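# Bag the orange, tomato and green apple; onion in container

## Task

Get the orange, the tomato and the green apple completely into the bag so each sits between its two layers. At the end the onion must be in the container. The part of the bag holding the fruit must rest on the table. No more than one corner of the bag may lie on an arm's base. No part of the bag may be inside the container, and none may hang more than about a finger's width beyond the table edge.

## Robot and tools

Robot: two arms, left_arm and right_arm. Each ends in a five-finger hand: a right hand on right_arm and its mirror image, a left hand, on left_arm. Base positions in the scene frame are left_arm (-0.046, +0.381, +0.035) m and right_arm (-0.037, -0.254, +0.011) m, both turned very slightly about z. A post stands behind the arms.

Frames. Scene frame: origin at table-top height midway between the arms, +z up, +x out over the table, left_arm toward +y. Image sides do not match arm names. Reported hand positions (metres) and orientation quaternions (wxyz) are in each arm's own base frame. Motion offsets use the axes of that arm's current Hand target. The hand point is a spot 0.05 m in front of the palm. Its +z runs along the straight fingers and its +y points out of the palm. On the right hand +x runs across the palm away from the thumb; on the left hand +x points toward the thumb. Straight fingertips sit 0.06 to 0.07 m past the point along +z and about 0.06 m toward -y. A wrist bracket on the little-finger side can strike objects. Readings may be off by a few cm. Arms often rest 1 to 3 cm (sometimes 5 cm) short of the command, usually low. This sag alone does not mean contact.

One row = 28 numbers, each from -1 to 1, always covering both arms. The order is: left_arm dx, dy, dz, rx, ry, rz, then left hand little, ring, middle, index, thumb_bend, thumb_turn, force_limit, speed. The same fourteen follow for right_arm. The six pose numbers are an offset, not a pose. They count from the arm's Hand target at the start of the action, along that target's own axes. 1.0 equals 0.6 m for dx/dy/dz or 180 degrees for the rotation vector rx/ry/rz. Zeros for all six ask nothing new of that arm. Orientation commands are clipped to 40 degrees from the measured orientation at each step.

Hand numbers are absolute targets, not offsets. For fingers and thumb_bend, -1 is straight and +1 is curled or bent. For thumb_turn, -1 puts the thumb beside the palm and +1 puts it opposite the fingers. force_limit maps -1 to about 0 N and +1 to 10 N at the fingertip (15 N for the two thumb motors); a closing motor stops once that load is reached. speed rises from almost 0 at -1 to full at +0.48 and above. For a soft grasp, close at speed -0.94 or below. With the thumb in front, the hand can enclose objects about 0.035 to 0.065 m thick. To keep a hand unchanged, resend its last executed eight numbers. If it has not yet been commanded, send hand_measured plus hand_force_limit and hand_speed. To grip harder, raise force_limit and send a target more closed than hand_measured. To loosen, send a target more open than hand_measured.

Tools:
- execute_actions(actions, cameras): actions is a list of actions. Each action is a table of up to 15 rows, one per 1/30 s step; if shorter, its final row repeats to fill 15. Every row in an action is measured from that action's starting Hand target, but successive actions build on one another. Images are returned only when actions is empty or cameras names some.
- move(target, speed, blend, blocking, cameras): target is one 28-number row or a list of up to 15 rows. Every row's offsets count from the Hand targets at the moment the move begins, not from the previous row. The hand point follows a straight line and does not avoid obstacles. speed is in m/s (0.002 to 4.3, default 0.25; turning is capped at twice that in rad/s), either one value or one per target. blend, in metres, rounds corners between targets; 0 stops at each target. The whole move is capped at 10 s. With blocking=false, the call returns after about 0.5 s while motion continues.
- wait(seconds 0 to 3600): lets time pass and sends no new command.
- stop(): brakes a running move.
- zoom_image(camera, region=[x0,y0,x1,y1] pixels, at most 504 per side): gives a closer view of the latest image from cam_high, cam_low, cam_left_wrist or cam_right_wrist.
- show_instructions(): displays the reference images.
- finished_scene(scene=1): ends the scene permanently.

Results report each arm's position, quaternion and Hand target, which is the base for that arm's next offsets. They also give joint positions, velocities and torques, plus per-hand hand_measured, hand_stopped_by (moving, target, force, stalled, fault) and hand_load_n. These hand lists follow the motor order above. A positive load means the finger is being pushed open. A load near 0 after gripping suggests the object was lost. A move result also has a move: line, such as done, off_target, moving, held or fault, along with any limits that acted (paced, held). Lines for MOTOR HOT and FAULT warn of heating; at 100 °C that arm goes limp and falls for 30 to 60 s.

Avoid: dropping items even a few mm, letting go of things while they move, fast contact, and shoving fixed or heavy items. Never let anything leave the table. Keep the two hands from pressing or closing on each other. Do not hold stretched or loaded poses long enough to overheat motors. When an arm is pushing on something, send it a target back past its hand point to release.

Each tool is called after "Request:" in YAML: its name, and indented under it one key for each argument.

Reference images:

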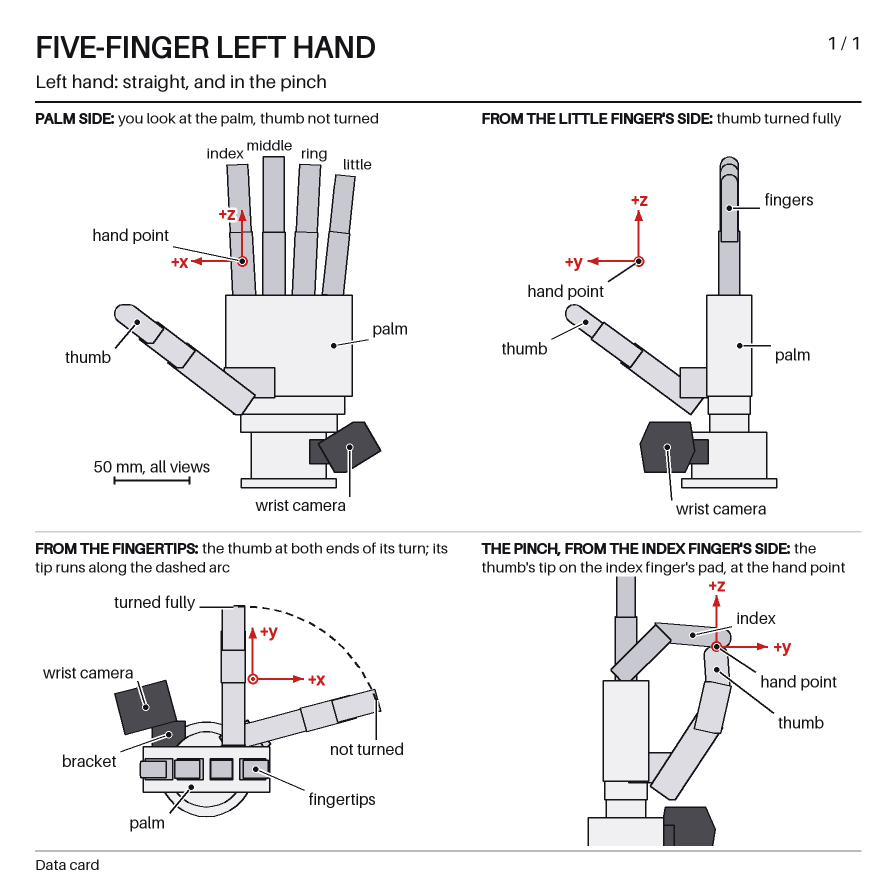

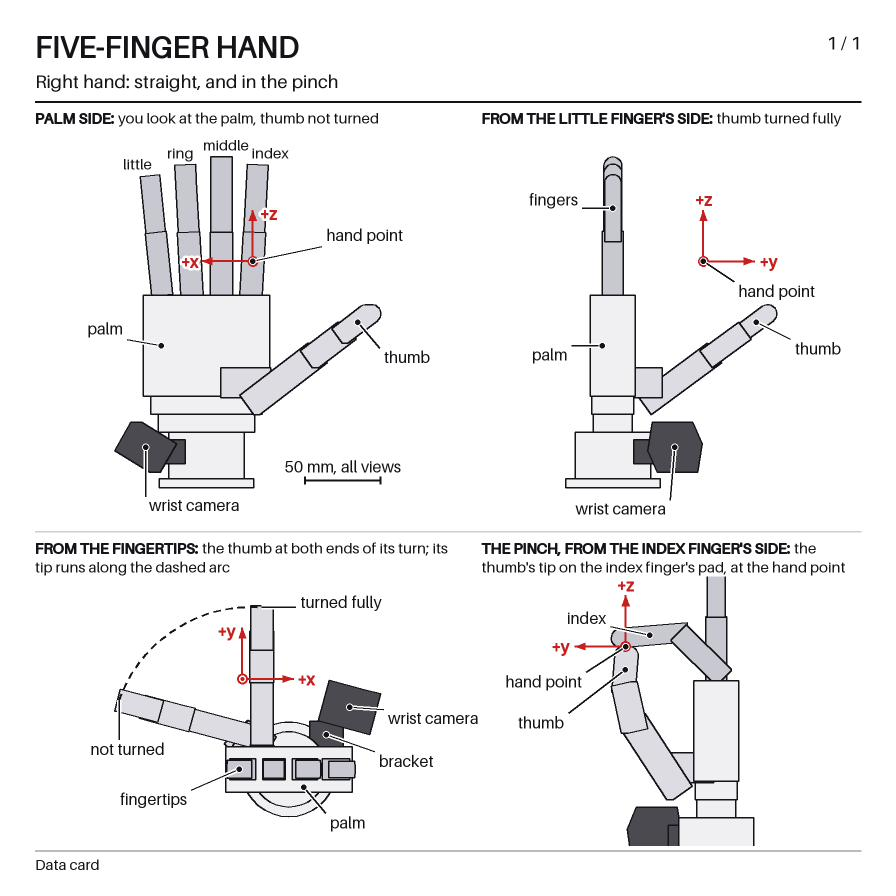

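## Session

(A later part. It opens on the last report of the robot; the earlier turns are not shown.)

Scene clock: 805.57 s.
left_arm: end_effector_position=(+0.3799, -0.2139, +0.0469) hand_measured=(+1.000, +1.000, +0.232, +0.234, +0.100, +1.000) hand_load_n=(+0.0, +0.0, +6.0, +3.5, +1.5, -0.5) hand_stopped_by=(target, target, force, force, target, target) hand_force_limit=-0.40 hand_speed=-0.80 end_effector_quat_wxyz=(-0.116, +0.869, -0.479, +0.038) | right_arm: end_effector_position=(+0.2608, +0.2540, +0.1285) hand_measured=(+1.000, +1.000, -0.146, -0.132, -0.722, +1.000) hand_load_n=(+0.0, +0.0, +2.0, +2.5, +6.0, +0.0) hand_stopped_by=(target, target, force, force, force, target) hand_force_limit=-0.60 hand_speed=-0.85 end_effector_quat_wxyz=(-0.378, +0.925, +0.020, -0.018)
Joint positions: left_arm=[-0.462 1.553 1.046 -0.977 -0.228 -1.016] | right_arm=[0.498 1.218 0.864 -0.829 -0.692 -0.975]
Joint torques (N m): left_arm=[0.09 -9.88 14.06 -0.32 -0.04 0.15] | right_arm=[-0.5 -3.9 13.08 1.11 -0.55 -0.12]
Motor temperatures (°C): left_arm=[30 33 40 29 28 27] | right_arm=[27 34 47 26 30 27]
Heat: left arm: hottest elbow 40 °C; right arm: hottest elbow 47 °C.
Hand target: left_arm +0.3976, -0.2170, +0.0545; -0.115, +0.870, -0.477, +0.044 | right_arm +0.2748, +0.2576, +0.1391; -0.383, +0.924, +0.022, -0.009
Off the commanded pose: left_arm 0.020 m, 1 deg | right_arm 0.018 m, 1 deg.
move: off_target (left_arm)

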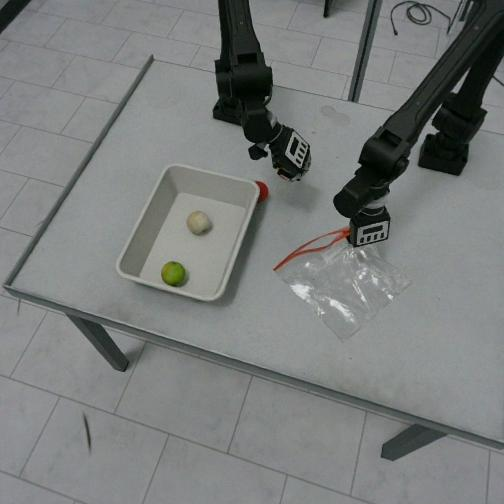

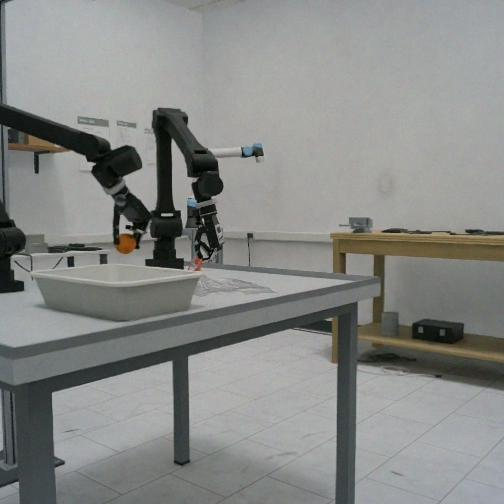

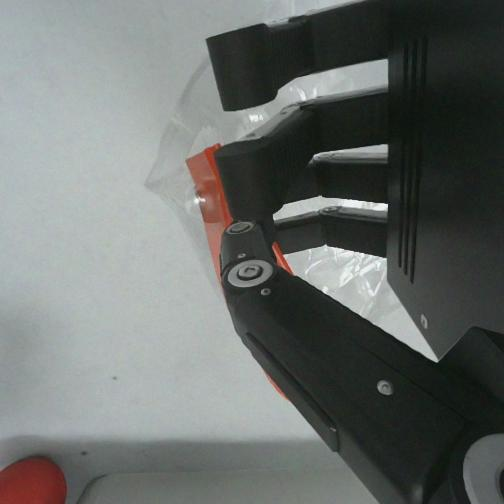

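Request:
move:
  target: [0,0,0,0.2722,0,0,1,1,0.25,0.25,0.1,1,-0.4,-0.8,0,0,0,0,0,0,1,1,0.2,0.2,0.0,1,-0.6,-0.85]
  speed: 0.15
  cameras: ["cam_high","cam_low","cam_left_wrist"]

Request:
zoom_image:
  camera: "cam_high"
  region: [270, 180, 370, 280]

Request:
zoom_image:
  camera: "cam_low"
  region: [110, 220, 230, 340]

Scene clock: 812.13 s.
left_arm: end_effector_position=(+0.4024, -0.2121, +0.0611) hand_measured=(+1.000, +1.000, +0.232, +0.234, +0.100, +1.000) hand_load_n=(+0.0, +0.0, +5.5, +3.5, +1.5, +0.0) hand_stopped_by=(target, target, force, force, target, target) hand_force_limit=-0.40 hand_speed=-0.80 end_effector_quat_wxyz=(-0.453, +0.755, -0.418, +0.225) | right_arm: end_effector_position=(+0.2608, +0.2540, +0.1285) hand_measured=(+1.000, +1.000, -0.146, -0.132, -0.722, +1.000) hand_load_n=(+0.0, +0.0, +2.0, +3.0, +6.0, +0.0) hand_stopped_by=(target, target, force, force, force, target) hand_force_limit=-0.60 hand_speed=-0.85 end_effector_quat_wxyz=(-0.378, +0.925, +0.020, -0.018)
Joint positions: left_arm=[-0.778 1.483 0.824 -0.588 -1.03 -1.153] | right_arm=[0.498 1.218 0.864 -0.829 -0.692 -0.975]
Joint torques (N m): left_arm=[-0.73 -9.93 9.7 0.35 -0.66 0.07] | right_arm=[-0.56 -3.9 13.08 1.11 -0.55 -0.12]
Heat: left arm: hottest elbow 40 °C; right arm: hottest elbow 47 °C.
Hand target: left_arm +0.4025, -0.2119, +0.0611; -0.453, +0.755, -0.418, +0.224 (not the last commanded pose) | right_arm +0.2748, +0.2576, +0.1391; -0.383, +0.924, +0.022, -0.009
Off the commanded pose: left_arm 0.010 m, 2 deg | right_arm 0.018 m, 1 deg.
move: held (left_arm; a check stopped the path); limits=held
pose unreachable (left arm): on one or more control steps of this call, first in action 0 (counted from 0), this arm could not follow its commanded pose, so it was not sent that pose on those steps. It may still have moved: this result reports where it is.
cause: moving toward the commanded pose would bring a part of the arm too close to another arm (a part of this arm just beyond joint 4 (wrist pitch) and a part of the right arm just beyond its joint 6 (wrist roll), at the place that arm is still heading or pushing toward).

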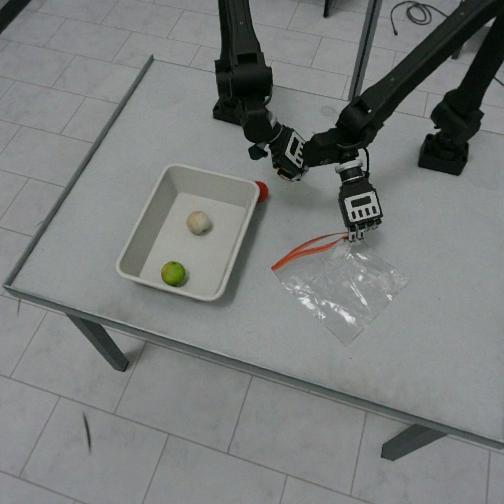

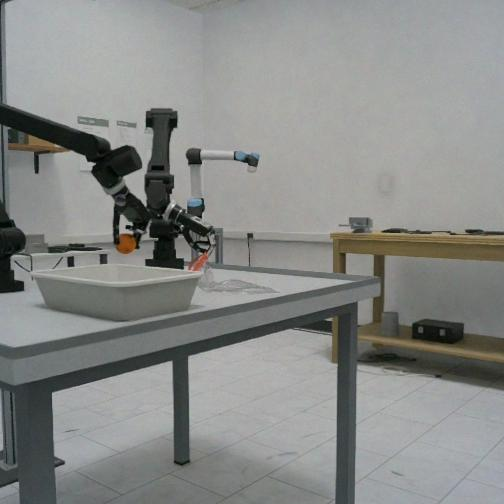

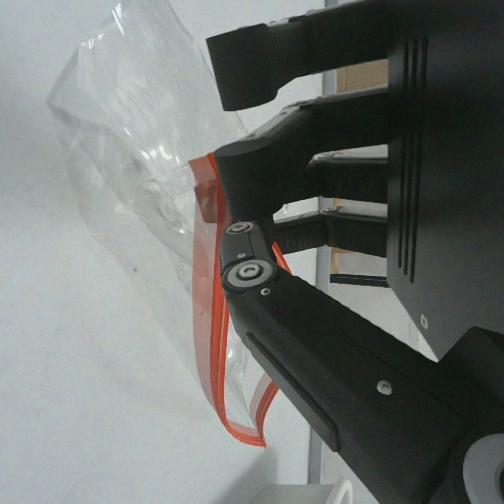

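Scaled by 5.040.

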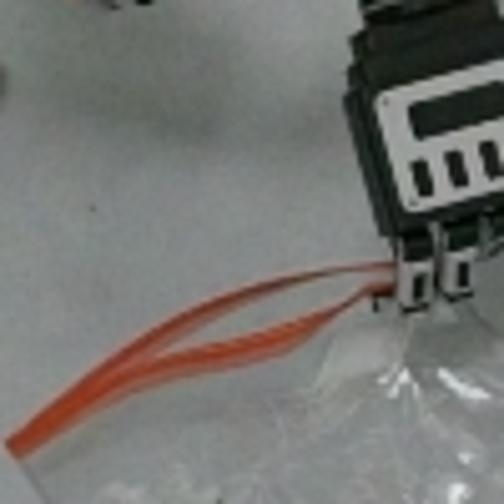

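Scaled by 4.200.

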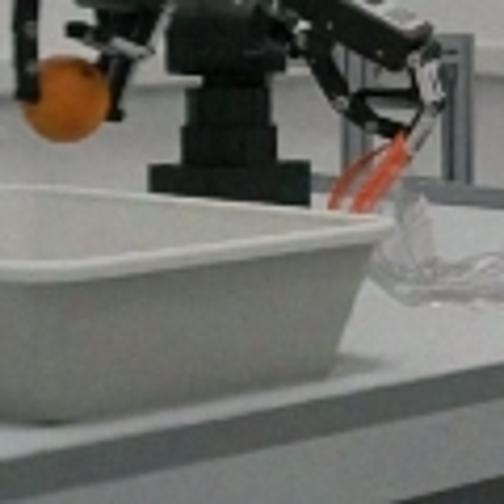

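Request:
move:
  target: [0,0,0,0,0,0,1,1,0.25,0.25,0.1,1,-0.4,-0.8,0.1143,0.1668,-0.1928,0,0,0,1,1,0.2,0.2,0.0,1,-0.6,-0.85]
  speed: 0.15
  cameras: ["cam_high","cam_low","cam_right_wrist"]

Scene clock: 818.83 s.
left_arm: end_effector_position=(+0.4024, -0.2121, +0.0611) hand_measured=(+1.000, +1.000, +0.232, +0.234, +0.100, +1.000) hand_load_n=(+0.0, +0.5, +5.5, +3.5, +2.0, +0.0) hand_stopped_by=(target, target, force, force, target, target) hand_force_limit=-0.40 hand_speed=-0.80 end_effector_quat_wxyz=(-0.453, +0.755, -0.418, +0.225) | right_arm: end_effector_position=(+0.3387, +0.1079, +0.1426) hand_measured=(+1.000, +1.000, -0.146, -0.132, -0.722, +1.000) hand_load_n=(+0.0, +0.0, +2.0, +2.5, +6.5, +0.0) hand_stopped_by=(target, target, force, force, force, target) hand_force_limit=-0.60 hand_speed=-0.85 end_effector_quat_wxyz=(-0.381, +0.924, +0.016, -0.016)
Joint positions: left_arm=[-0.778 1.483 0.824 -0.588 -1.03 -1.153] | right_arm=[0.041 1.377 1.06 -1.272 -0.783 -1.572]
Joint torques (N m): left_arm=[-0.67 -9.93 9.55 0.38 -0.66 0.06] | right_arm=[0.32 -5.36 12.23 0.34 -0.64 -0.12]
Heat: left arm: hottest elbow 39 °C; right arm: hottest elbow 47 °C.
Hand target: left_arm +0.4025, -0.2119, +0.0611; -0.453, +0.755, -0.418, +0.224 | right_arm +0.3507, +0.1085, +0.1502; -0.383, +0.924, +0.022, -0.009
Off the commanded pose: left_arm 0.000 m, 0 deg | right_arm 0.014 m, 1 deg.
move: off_target (right_arm)

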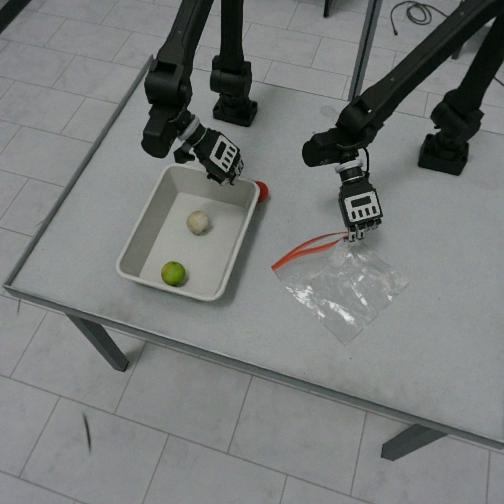

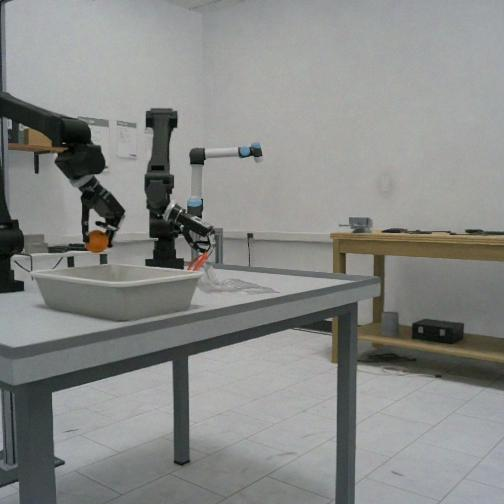

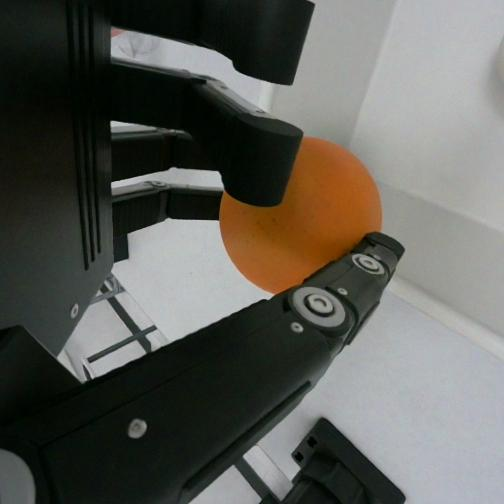

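Request:
move:
  target:
    - [0,0,0,0,0,0,1,1,0.25,0.25,0.1,1,-0.4,-0.8,0.0284,0,0,0,0,0,1,1,0.2,0.2,0.0,1,-0.6,-0.85]
    - [0,0,0,0,0,0,1,1,0.25,0.25,0.1,1,-0.4,-0.8,0.0284,0.1,0.1,0,0,0,1,1,0.2,0.2,0.0,1,-0.6,-0.85]
  speed: 0.1
  blend: [0.01,0]
  cameras: ["cam_high","cam_low","cam_right_wrist"]

Request:
zoom_image:
  camera: "cam_high"
  region: [150, 120, 290, 260]

Scene clock: 821.67 s.
left_arm: end_effector_position=(+0.4024, -0.2121, +0.0611) hand_measured=(+1.000, +1.000, +0.232, +0.234, +0.100, +1.000) hand_load_n=(+0.0, +0.0, +5.5, +3.5, +2.0, +0.0) hand_stopped_by=(target, target, force, force, target, target) hand_force_limit=-0.40 hand_speed=-0.80 end_effector_quat_wxyz=(-0.453, +0.755, -0.418, +0.225) | right_arm: end_effector_position=(+0.3667, +0.1092, +0.0708) hand_measured=(+1.000, +1.000, -0.146, -0.132, -0.722, +1.000) hand_load_n=(+0.0, +0.0, +2.0, +3.0, +6.0, +0.0) hand_stopped_by=(target, target, force, force, force, target) hand_force_limit=-0.60 hand_speed=-0.85 end_effector_quat_wxyz=(-0.382, +0.924, +0.020, -0.008)
Joint positions: left_arm=[-0.778 1.483 0.824 -0.588 -1.03 -1.153] | right_arm=[0.041 1.517 1.004 -1.06 -0.784 -1.574]
Joint torques (N m): left_arm=[-0.67 -9.93 9.54 0.36 -0.66 0.06] | right_arm=[0.32 -6.65 7.92 1.24 -0.61 -0.11]
Heat: left arm: hottest elbow 39 °C; right arm: hottest elbow 47 °C.
Hand target: left_arm +0.4025, -0.2119, +0.0611; -0.453, +0.755, -0.418, +0.224 | right_arm +0.3678, +0.1093, +0.0653; -0.383, +0.924, +0.022, -0.009
Off the commanded pose: left_arm 0.000 m, 0 deg | right_arm 0.006 m, 0 deg.
move: done; blend cut to 0.0085 m at target 1

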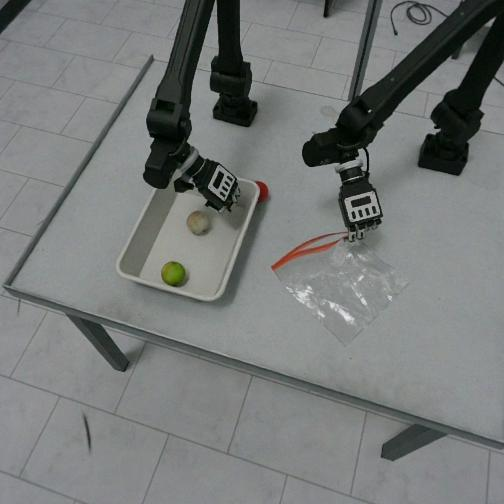

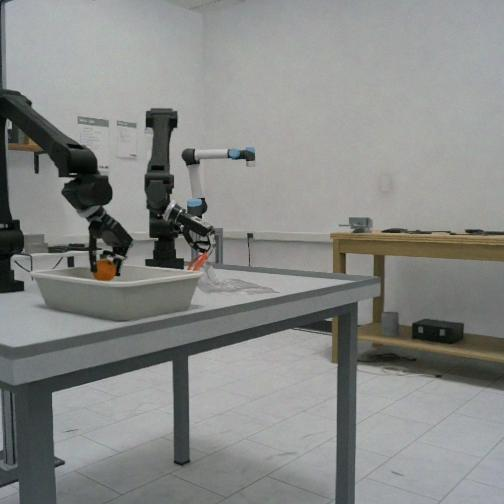

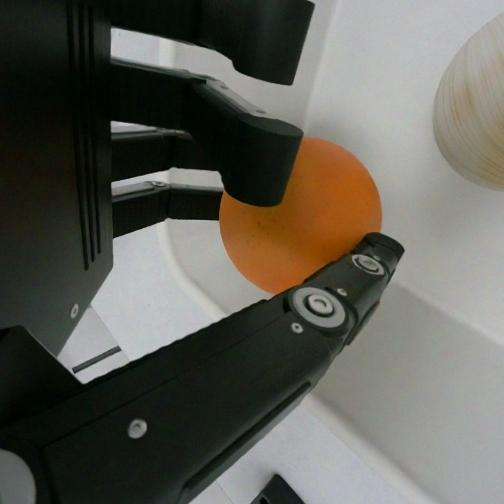

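Scaled by 3.600.

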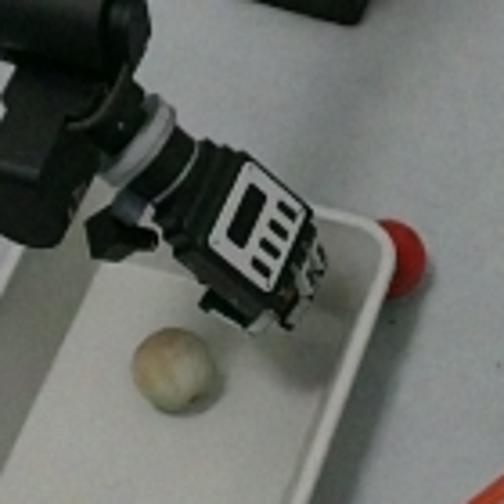

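Request:
move:
  target: [0,0,0,0,0,0,1,1,0.25,0.25,0.1,1,-0.4,-0.8,0,0.0389,0.0389,0,0,0,1,1,0.2,0.2,0.0,1,-0.6,-0.85]
  speed: 0.06
  cameras: ["cam_low"]

Request:
zoom_image:
  camera: "cam_low"
  region: [30, 220, 210, 330]

Scene clock: 823.53 s.
left_arm: end_effector_position=(+0.4024, -0.2121, +0.0611) hand_measured=(+1.000, +1.000, +0.232, +0.234, +0.100, +1.000) hand_load_n=(+0.5, +0.0, +6.0, +3.5, +1.5, +0.0) hand_stopped_by=(target, target, force, force, target, target) hand_force_limit=-0.40 hand_speed=-0.80 end_effector_quat_wxyz=(-0.453, +0.755, -0.418, +0.225) | right_arm: end_effector_position=(+0.3681, +0.1092, +0.0392) hand_measured=(+1.000, +1.000, -0.146, -0.132, -0.722, +1.000) hand_load_n=(+0.0, +0.0, +2.0, +3.0, +6.5, +0.0) hand_stopped_by=(target, target, force, force, force, target) hand_force_limit=-0.60 hand_speed=-0.85 end_effector_quat_wxyz=(-0.382, +0.924, +0.021, -0.006)
Joint positions: left_arm=[-0.778 1.483 0.824 -0.588 -1.03 -1.153] | right_arm=[0.041 1.565 0.963 -0.966 -0.784 -1.574]
Joint torques (N m): left_arm=[-0.73 -9.93 9.55 0.38 -0.66 0.06] | right_arm=[0.32 -6.71 7.38 1.25 -0.61 -0.11]
Heat: left arm: hottest elbow 39 °C; right arm: hottest elbow 46 °C.
Hand target: left_arm +0.4025, -0.2119, +0.0611; -0.453, +0.755, -0.418, +0.224 | right_arm +0.3678, +0.1094, +0.0323; -0.383, +0.924, +0.022, -0.009
Off the commanded pose: left_arm 0.000 m, 0 deg | right_arm 0.007 m, 0 deg.
move: done

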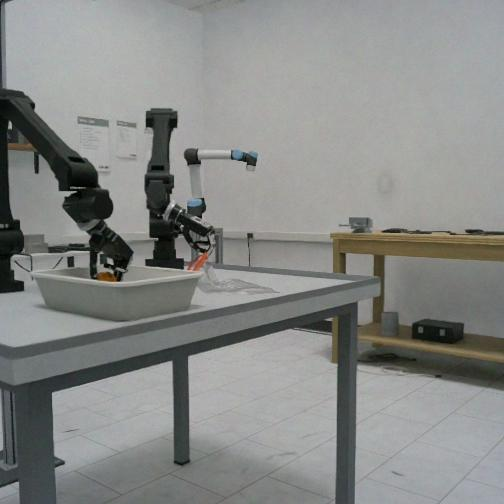

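Scaled by 2.800.

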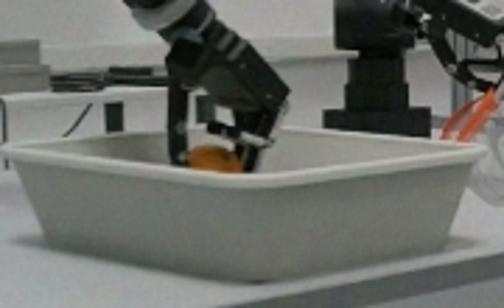

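Request:
move:
  target: [0,0,0,0,0,0,1,1,0.25,0.25,0.1,1,-0.4,-0.8,0,0.0118,0.0118,0,0,0,1,1,0.2,0.2,0.0,1,-0.6,-0.85]
  speed: 0.04
  cameras: []

Scene clock: 824.63 s.
left_arm: end_effector_position=(+0.4024, -0.2121, +0.0611) hand_measured=(+1.000, +1.000, +0.232, +0.234, +0.100, +1.000) hand_load_n=(+0.0, +0.5, +5.5, +4.0, +2.0, +0.0) hand_stopped_by=(target, target, force, force, target, target) hand_force_limit=-0.40 hand_speed=-0.80 end_effector_quat_wxyz=(-0.453, +0.755, -0.418, +0.225) | right_arm: end_effector_position=(+0.3685, +0.1092, +0.0297) hand_measured=(+1.000, +1.000, -0.146, -0.132, -0.722, +1.000) hand_load_n=(+0.0, +0.0, +2.0, +3.0, +6.0, +0.0) hand_stopped_by=(target, target, force, force, force, target) hand_force_limit=-0.60 hand_speed=-0.85 end_effector_quat_wxyz=(-0.382, +0.924, +0.021, -0.006)
Joint positions: left_arm=[-0.778 1.483 0.824 -0.588 -1.03 -1.153] | right_arm=[0.041 1.581 0.952 -0.938 -0.784 -1.574]
Joint torques (N m): left_arm=[-0.67 -9.93 9.55 0.36 -0.66 0.06] | right_arm=[0.38 -6.65 7.2 1.24 -0.61 -0.11]
Heat: left arm: hottest elbow 39 °C; right arm: hottest elbow 46 °C.
Hand target: left_arm +0.4025, -0.2119, +0.0611; -0.453, +0.755, -0.418, +0.224 | right_arm +0.3678, +0.1093, +0.0223; -0.383, +0.924, +0.022, -0.009
Off the commanded pose: left_arm 0.000 m, 0 deg | right_arm 0.007 m, 0 deg.
move: done

Request:
move:
  target:
    - [0,0,0,0,0,0,1,1,0.25,0.25,0.1,1,-0.4,-0.8,0,0.0047,0.0047,0,0,0,1,1,0.2,0.2,0.0,1,-0.6,-0.85]
    - [0,0,0,0,0,0,1,1,0.25,0.25,0.1,1,-0.4,-0.8,0,0.0047,0.0047,0,0,0,1,1,0.2,0.2,-1,1,-0.6,-0.6]
  speed: 0.03
  cameras: ["cam_right_wrist"]

Scene clock: 826.57 s.
left_arm: end_effector_position=(+0.4024, -0.2121, +0.0611) hand_measured=(+1.000, +1.000, +0.232, +0.234, +0.100, +1.000) hand_load_n=(+0.5, +0.0, +5.5, +3.5, +1.5, +0.0) hand_stopped_by=(target, target, force, force, target, target) hand_force_limit=-0.40 hand_speed=-0.80 end_effector_quat_wxyz=(-0.453, +0.755, -0.418, +0.225) | right_arm: end_effector_position=(+0.3692, +0.1093, +0.0267) hand_measured=(+1.000, +1.000, -0.146, -0.132, -1.000, +1.000) hand_load_n=(+0.0, +0.0, +0.0, +0.0, +0.0, +0.0) hand_stopped_by=(target, target, force, force, target, target) hand_force_limit=-0.60 hand_speed=-0.60 end_effector_quat_wxyz=(-0.382, +0.924, +0.022, -0.004)
Joint positions: left_arm=[-0.778 1.483 0.824 -0.588 -1.03 -1.153] | right_arm=[0.041 1.586 0.949 -0.927 -0.784 -1.574]
Joint torques (N m): left_arm=[-0.73 -9.93 9.54 0.36 -0.66 0.06] | right_arm=[0.32 -6.53 7.08 1.26 -0.61 -0.11]
Heat: left arm: hottest elbow 39 °C; right arm: hottest elbow 46 °C.
Hand target: left_arm +0.4025, -0.2119, +0.0611; -0.453, +0.755, -0.418, +0.224 | right_arm +0.3677, +0.1093, +0.0182; -0.383, +0.924, +0.022, -0.009
Off the commanded pose: left_arm 0.000 m, 0 deg | right_arm 0.009 m, 1 deg.
move: done

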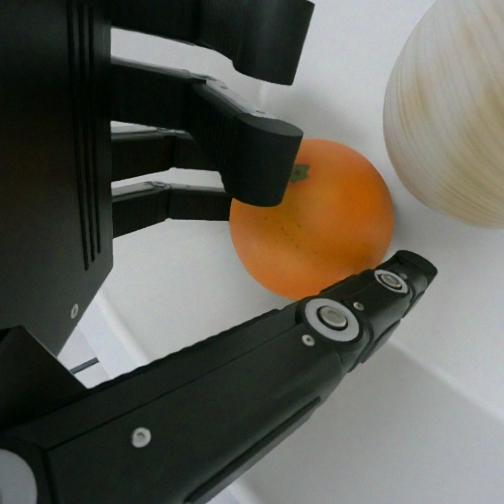

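Request:
move:
  target:
    - [0,0,0,0,0,0,1,1,0.25,0.25,0.1,1,-0.4,-0.8,0,0,0,0,0,0,1,1,-0.6,-0.6,-1,1,-0.6,-0.4]
    - [0,0,0,0,0,0,1,1,0.25,0.25,0.1,1,-0.4,-0.8,0,-0.15,-0.15,0,0,0,1,1,-0.6,-0.6,-1,1,-0.6,-0.4]
  speed: 0.1
  cameras: ["cam_high","cam_right_wrist","cam_left_wrist"]

Request:
zoom_image:
  camera: "cam_high"
  region: [250, 200, 430, 380]

Scene clock: 829.60 s.
left_arm: end_effector_position=(+0.4024, -0.2121, +0.0611) hand_measured=(+1.000, +1.000, +0.232, +0.234, +0.100, +1.000) hand_load_n=(+0.0, +0.0, +5.5, +3.5, +1.5, -0.5) hand_stopped_by=(target, target, force, force, target, target) hand_force_limit=-0.40 hand_speed=-0.80 end_effector_quat_wxyz=(-0.453, +0.755, -0.418, +0.225) | right_arm: end_effector_position=(+0.3579, +0.1089, +0.1344) hand_measured=(+1.000, +1.000, -0.600, -0.600, -1.000, +1.000) hand_load_n=(+0.5, +0.0, +0.0, +0.0, +0.0, +0.0) hand_stopped_by=(target, target, target, target, target, target) hand_force_limit=-0.60 hand_speed=-0.40 end_effector_quat_wxyz=(-0.382, +0.924, +0.015, -0.021)
Joint positions: left_arm=[-0.778 1.483 0.824 -0.588 -1.03 -1.153] | right_arm=[0.041 1.441 1.101 -1.261 -0.784 -1.574]
Joint torques (N m): left_arm=[-0.67 -9.93 9.52 0.36 -0.66 0.07] | right_arm=[0.32 -7.3 11.67 0.32 -0.61 -0.11]
Heat: left arm: hottest elbow 38 °C; right arm: hottest elbow 45 °C.
Hand target: left_arm +0.4025, -0.2119, +0.0611; -0.453, +0.755, -0.418, +0.224 | right_arm +0.3678, +0.1094, +0.1456; -0.383, +0.924, +0.022, -0.009
Off the commanded pose: left_arm 0.000 m, 0 deg | right_arm 0.015 m, 2 deg.
move: off_target (right_arm)
Images, in order (width x height): cam_high 504x504, cam_left_wrist 504x504, cam_right_wrist 504x504.

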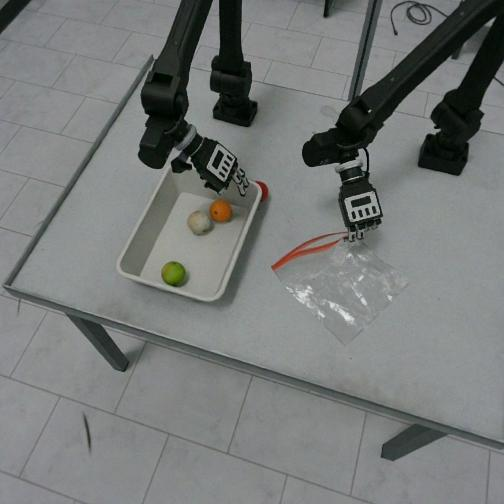

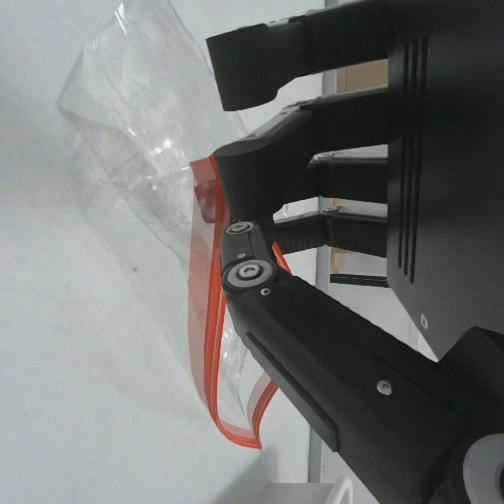

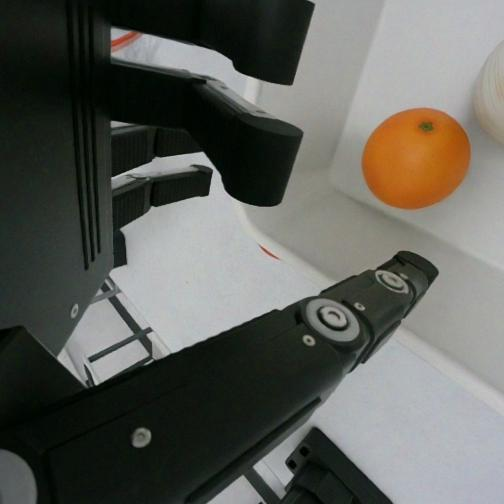

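Scaled by 2.800.

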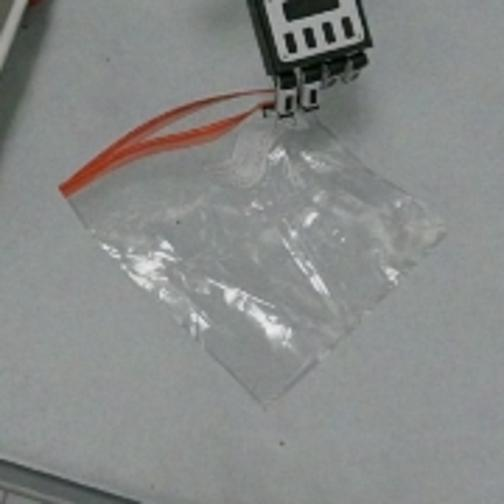

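Request:
move:
  target: [0,0.0674,0.0329,-0.1056,0,0,1,1,0.25,0.25,0.1,1,-0.4,-0.8,0.05,-0.02,-0.02,0,0,0,1,1,-0.6,-0.6,-1,1,-0.6,-0.4]
  speed: 0.1
  cameras: ["cam_high","cam_low","cam_left_wrist"]

Request:
zoom_image:
  camera: "cam_high"
  region: [260, 200, 380, 320]

Request:
zoom_image:
  camera: "cam_low"
  region: [110, 220, 230, 340]

Scene clock: 833.87 s.
left_arm: end_effector_position=(+0.3832, -0.2055, +0.0087) hand_measured=(+1.000, +1.000, +0.232, +0.234, +0.100, +1.000) hand_load_n=(+0.0, +0.0, +5.5, +3.5, +2.0, +0.0) hand_stopped_by=(target, target, force, force, target, target) hand_force_limit=-0.40 hand_speed=-0.80 end_effector_quat_wxyz=(-0.323, +0.818, -0.453, +0.148) | right_arm: end_effector_position=(+0.3864, +0.1100, +0.1573) hand_measured=(+1.000, +1.000, -0.600, -0.600, -1.000, +1.000) hand_load_n=(+0.0, +0.0, +0.0, +0.0, +0.0, +0.0) hand_stopped_by=(target, target, target, target, target, target) hand_force_limit=-0.60 hand_speed=-0.40 end_effector_quat_wxyz=(-0.382, +0.924, +0.018, -0.013)
Joint positions: left_arm=[-0.658 1.52 0.824 -0.635 -0.693 -1.129] | right_arm=[0.041 1.484 1.211 -1.311 -0.784 -1.574]
Joint torques (N m): left_arm=[0.09 -8.7 13.07 -0.05 -0.4 0.13] | right_arm=[0.38 -6.48 12.34 0.32 -0.61 -0.1]
Heat: left arm: hottest elbow 38 °C; right arm: hottest elbow 45 °C.
Hand target: left_arm +0.3994, -0.2119, +0.0162; -0.322, +0.819, -0.449, +0.152 | right_arm +0.3978, +0.1108, +0.1625; -0.383, +0.924, +0.022, -0.009
Off the commanded pose: left_arm 0.019 m, 1 deg | right_arm 0.013 m, 1 deg.
move: off_target (left_arm, right_arm)

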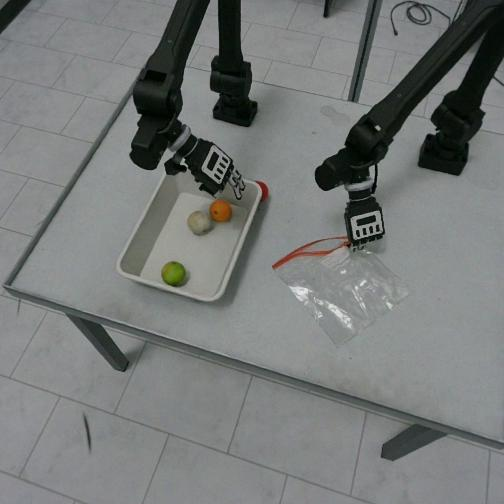

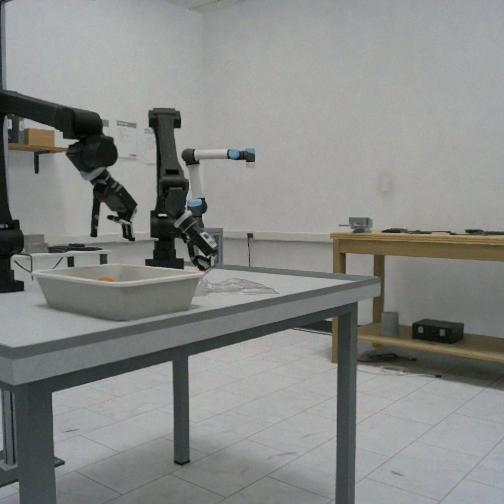

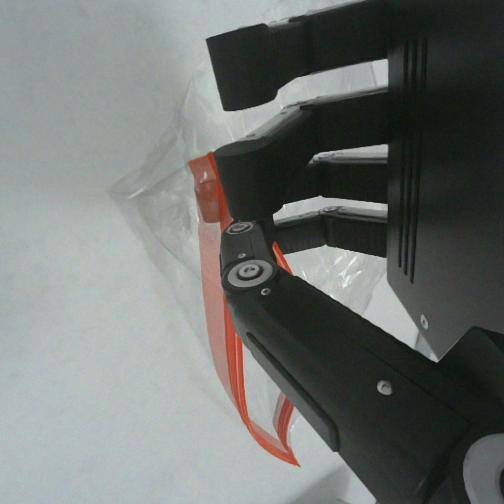

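Scaled by 4.200.

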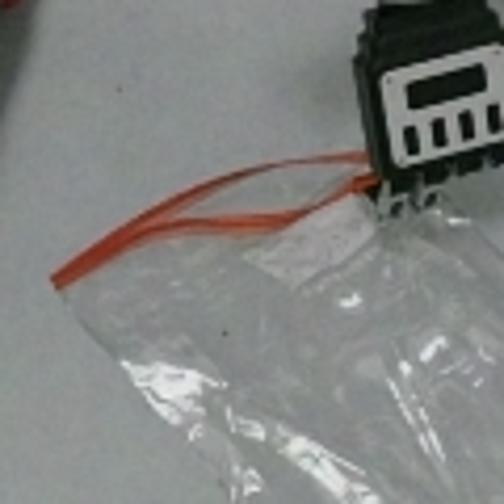

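Scaled by 4.200.

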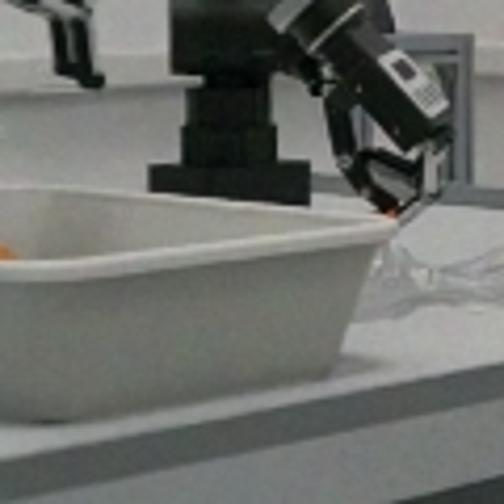

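Request:
move:
  target: [-0.0017,-0.0277,-0.031,0,0,0,1,1,0.25,0.25,0.1,1,-0.4,-0.8,0.0438,-0.1878,0.3612,0,0.2514,0.2514,1,1,-0.6,-0.6,-0.15,1,-0.6,-0.4]
  speed: 0.15
  cameras: ["cam_high","cam_low","cam_left_wrist","cam_right_wrist"]

Request:
zoom_image:
  camera: "cam_high"
  region: [260, 180, 380, 300]

Scene clock: 842.03 s.
left_arm: end_effector_position=(+0.3807, -0.2036, +0.0206) hand_measured=(+1.000, +1.000, +0.232, +0.234, +0.100, +1.000) hand_load_n=(+0.0, +0.0, +5.5, +4.0, +1.5, +0.0) hand_stopped_by=(target, target, force, force, target, target) hand_force_limit=-0.40 hand_speed=-0.80 end_effector_quat_wxyz=(-0.325, +0.816, -0.459, +0.134) | right_arm: end_effector_position=(+0.4020, +0.3328, +0.0812) hand_measured=(+1.000, +1.000, -0.600, -0.600, -0.150, +1.000) hand_load_n=(+0.0, +0.0, +0.0, +0.0, +0.0, +0.0) hand_stopped_by=(target, target, target, target, target, target) hand_force_limit=-0.60 hand_speed=-0.40 end_effector_quat_wxyz=(-0.316, +0.801, -0.471, +0.191)
Joint positions: left_arm=[-0.658 1.506 0.853 -0.71 -0.693 -1.129] | right_arm=[0.664 1.467 0.928 -0.281 0.115 0.111]
Joint torques (N m): left_arm=[0.15 -11.16 13.34 -0.1 -0.42 0.15] | right_arm=[0.73 -6.89 11.97 2.92 0.15 0.02]
Heat: left arm: hottest elbow 38 °C; right arm: hottest elbow 45 °C.
Hand target: left_arm +0.3993, -0.2117, +0.0411; -0.322, +0.819, -0.449, +0.152 | right_arm +0.4128, +0.3446, +0.0890; -0.329, +0.795, -0.471, +0.195
Off the commanded pose: left_arm 0.029 m, 2 deg | right_arm 0.018 m, 2 deg.
move: off_target (left_arm, right_arm)

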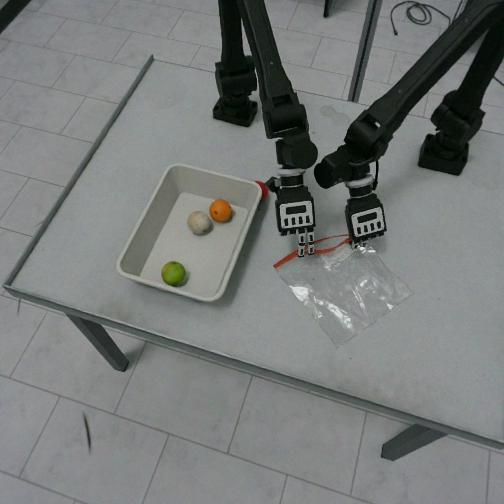

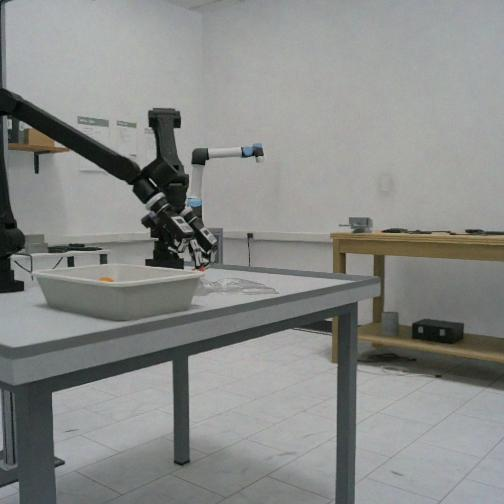

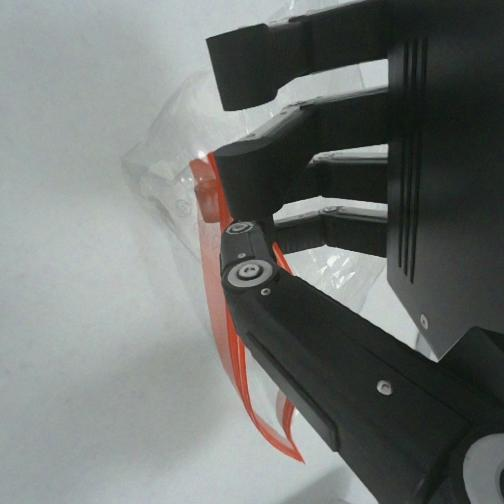

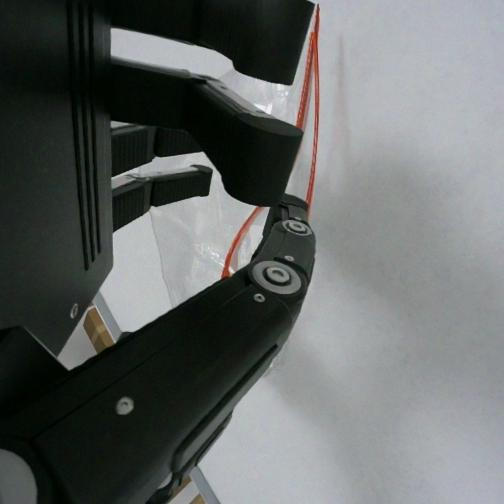

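Scaled by 4.200.

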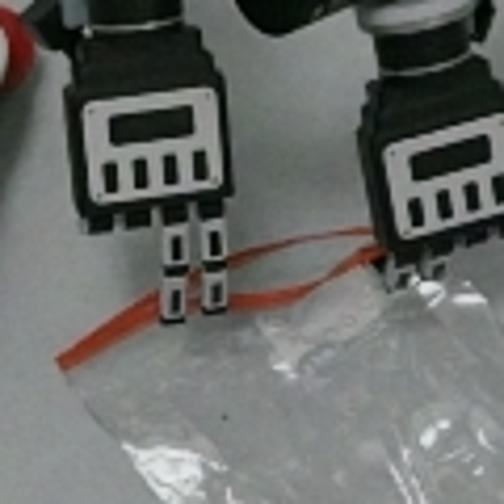

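Request:
zoom_image:
  camera: "cam_high"
  region: [270, 220, 350, 280]

Request:
zoom_image:
  camera: "cam_right_wrist"
  region: [180, 0, 380, 300]

Scaled by 6.300.

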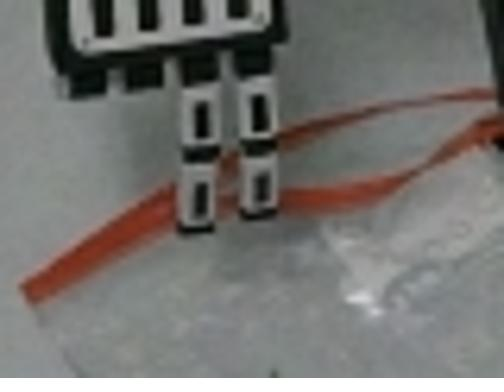

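Scaled by 1.680.

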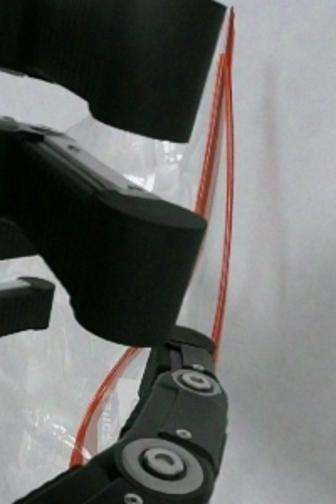

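Request:
move:
  target: [0,0,0,0,0,0,1,1,0.25,0.25,0.1,1,-0.4,-0.8,-0.048,0.0175,0.0295,0,0,0,1,1,-0.6,-0.6,-0.15,1,-0.6,-0.4]
  speed: 0.08
  cameras: ["cam_high","cam_left_wrist","cam_right_wrist"]

Request:
zoom_image:
  camera: "cam_high"
  region: [270, 220, 350, 280]

Scene clock: 847.47 s.
left_arm: end_effector_position=(+0.3807, -0.2036, +0.0206) hand_measured=(+1.000, +1.000, +0.232, +0.234, +0.100, +1.000) hand_load_n=(+0.0, +0.0, +6.0, +3.5, +1.5, -0.5) hand_stopped_by=(target, target, force, force, target, target) hand_force_limit=-0.40 hand_speed=-0.80 end_effector_quat_wxyz=(-0.325, +0.816, -0.459, +0.134) | right_arm: end_effector_position=(+0.4020, +0.3328, +0.0812) hand_measured=(+1.000, +1.000, -0.600, -0.600, -0.150, +1.000) hand_load_n=(+0.0, +0.0, +0.0, +0.0, +0.0, +0.0) hand_stopped_by=(target, target, target, target, target, target) hand_force_limit=-0.60 hand_speed=-0.40 end_effector_quat_wxyz=(-0.316, +0.801, -0.471, +0.191)
Joint positions: left_arm=[-0.658 1.506 0.853 -0.71 -0.693 -1.129] | right_arm=[0.664 1.467 0.928 -0.281 0.116 0.111]
Joint torques (N m): left_arm=[0.09 -11.16 13.33 -0.1 -0.42 0.15] | right_arm=[0.32 -7.94 9.32 2.26 0.05 -0.05]
Heat: left arm: hottest elbow 38 °C; right arm: hottest elbow 45 °C.
Hand target: left_arm +0.3993, -0.2117, +0.0411; -0.322, +0.819, -0.449, +0.152 | right_arm +0.4020, +0.3328, +0.0812; -0.316, +0.801, -0.471, +0.191 (not the last commanded pose)
Off the commanded pose: left_arm 0.029 m, 2 deg | right_arm 0.041 m, 2 deg.
move: held (right_arm; a check stopped the path); limits=held
pose unreachable (right arm): on one or more control steps of this call, first in action 0 (counted from 0), this arm could not follow its commanded pose, so it was not sent that pose on those steps. It may still have moved: this result reports where it is.
cause: moving toward the commanded pose would bring a part of the arm too close to another arm (a part of this arm just beyond joint 4 (wrist pitch) and a part of the left arm just beyond its joint 4 (wrist pitch), along the way the arms are being sent, or toward where that arm still pushes).

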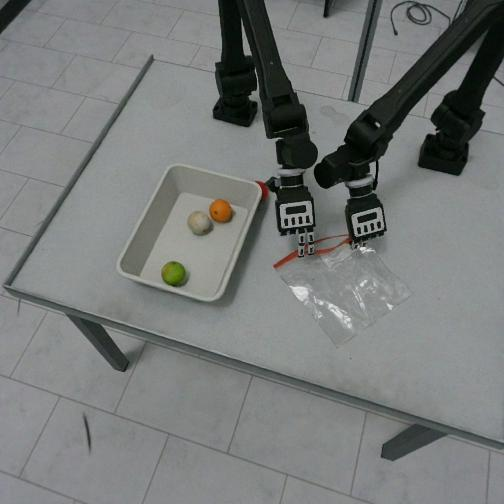

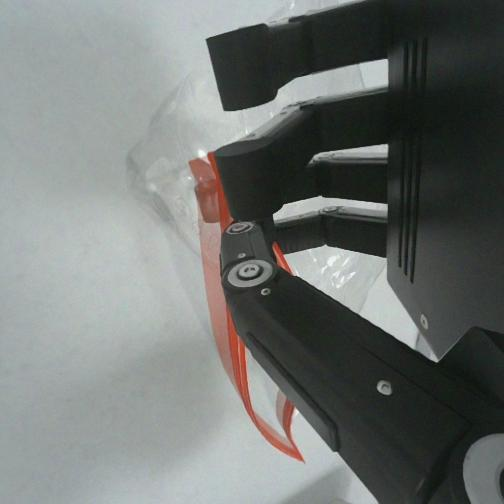

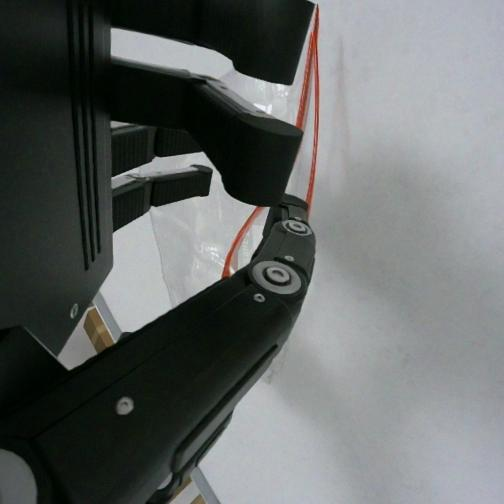

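Scaled by 6.300.

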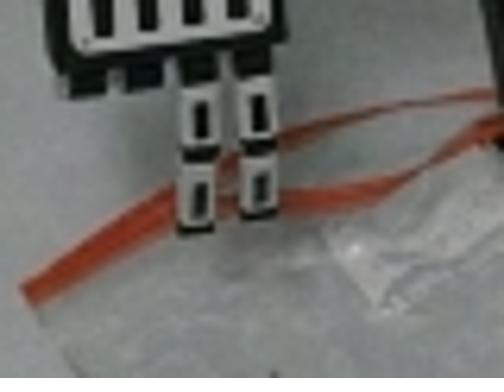

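Request:
move:
  target:
    - [0,0,0,0,0,0,1,1,0.25,0.25,0.1,1,-0.4,-0.8,0.066,-0.0398,-0.122,0,0,0,1,1,-0.6,-0.6,-1,1,-0.6,-0.4]
    - [0,0,0,0,0,0,1,1,0.25,0.25,0.1,1,-0.4,-0.8,0.3011,0.1071,-0.2553,0.0097,-0.2489,-0.2528,1,1,-0.6,-0.6,-1,1,-0.6,-0.4]
  speed: 0.2
  blend: [0.03,0]
  cameras: ["cam_high","cam_right_wrist"]

Scene clock: 857.63 s.
left_arm: end_effector_position=(+0.3807, -0.2036, +0.0206) hand_measured=(+1.000, +1.000, +0.232, +0.234, +0.100, +1.000) hand_load_n=(+0.0, +0.0, +5.5, +3.5, +2.0, +0.0) hand_stopped_by=(target, target, force, force, target, target) hand_force_limit=-0.40 hand_speed=-0.80 end_effector_quat_wxyz=(-0.325, +0.816, -0.459, +0.134) | right_arm: end_effector_position=(+0.3431, +0.1038, +0.1432) hand_measured=(+1.000, +1.000, -0.600, -0.600, -1.000, +1.000) hand_load_n=(+0.0, +0.0, +0.0, +0.0, +0.0, +0.0) hand_stopped_by=(target, target, target, target, target, target) hand_force_limit=-0.60 hand_speed=-0.40 end_effector_quat_wxyz=(-0.382, +0.924, +0.020, -0.016)
Joint positions: left_arm=[-0.658 1.506 0.853 -0.71 -0.693 -1.129] | right_arm=[0.03 1.39 1.074 -1.288 -0.784 -1.597]
Joint torques (N m): left_arm=[0.09 -11.28 13.31 -0.12 -0.42 0.14] | right_arm=[-0.26 -5.3 12.22 0.31 -0.63 -0.13]
Heat: left arm: hottest elbow 39 °C; right arm: hottest elbow 44 °C.
Hand target: left_arm +0.3993, -0.2117, +0.0411; -0.322, +0.819, -0.449, +0.152 | right_arm +0.3559, +0.1018, +0.1499; -0.383, +0.923, +0.022, -0.009
Off the commanded pose: left_arm 0.029 m, 2 deg | right_arm 0.015 m, 1 deg.
move: off_target (right_arm)

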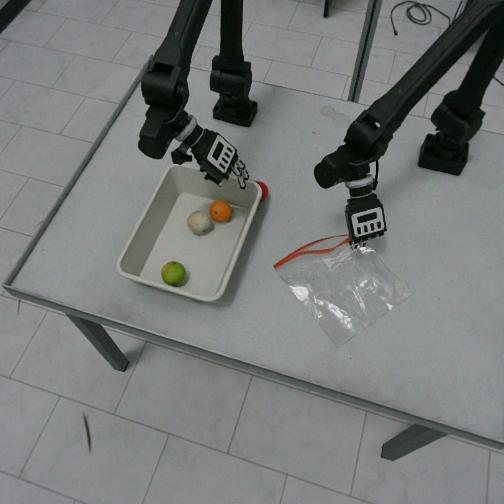

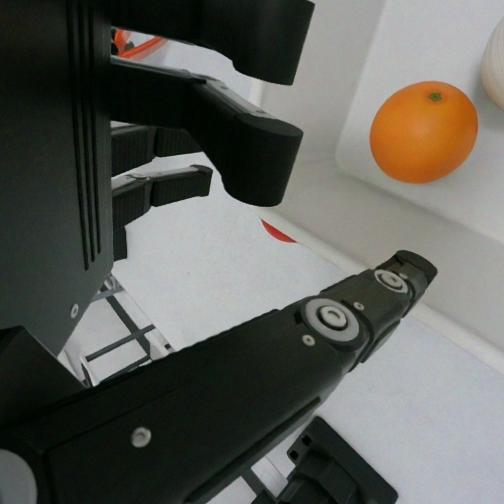

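Request:
zoom_image:
  camera: "cam_high"
  region: [180, 170, 280, 250]

Scaled by 5.040.

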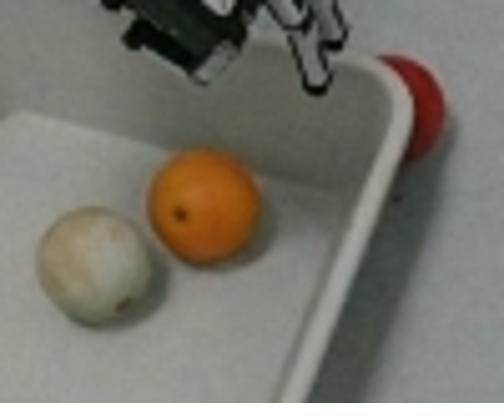

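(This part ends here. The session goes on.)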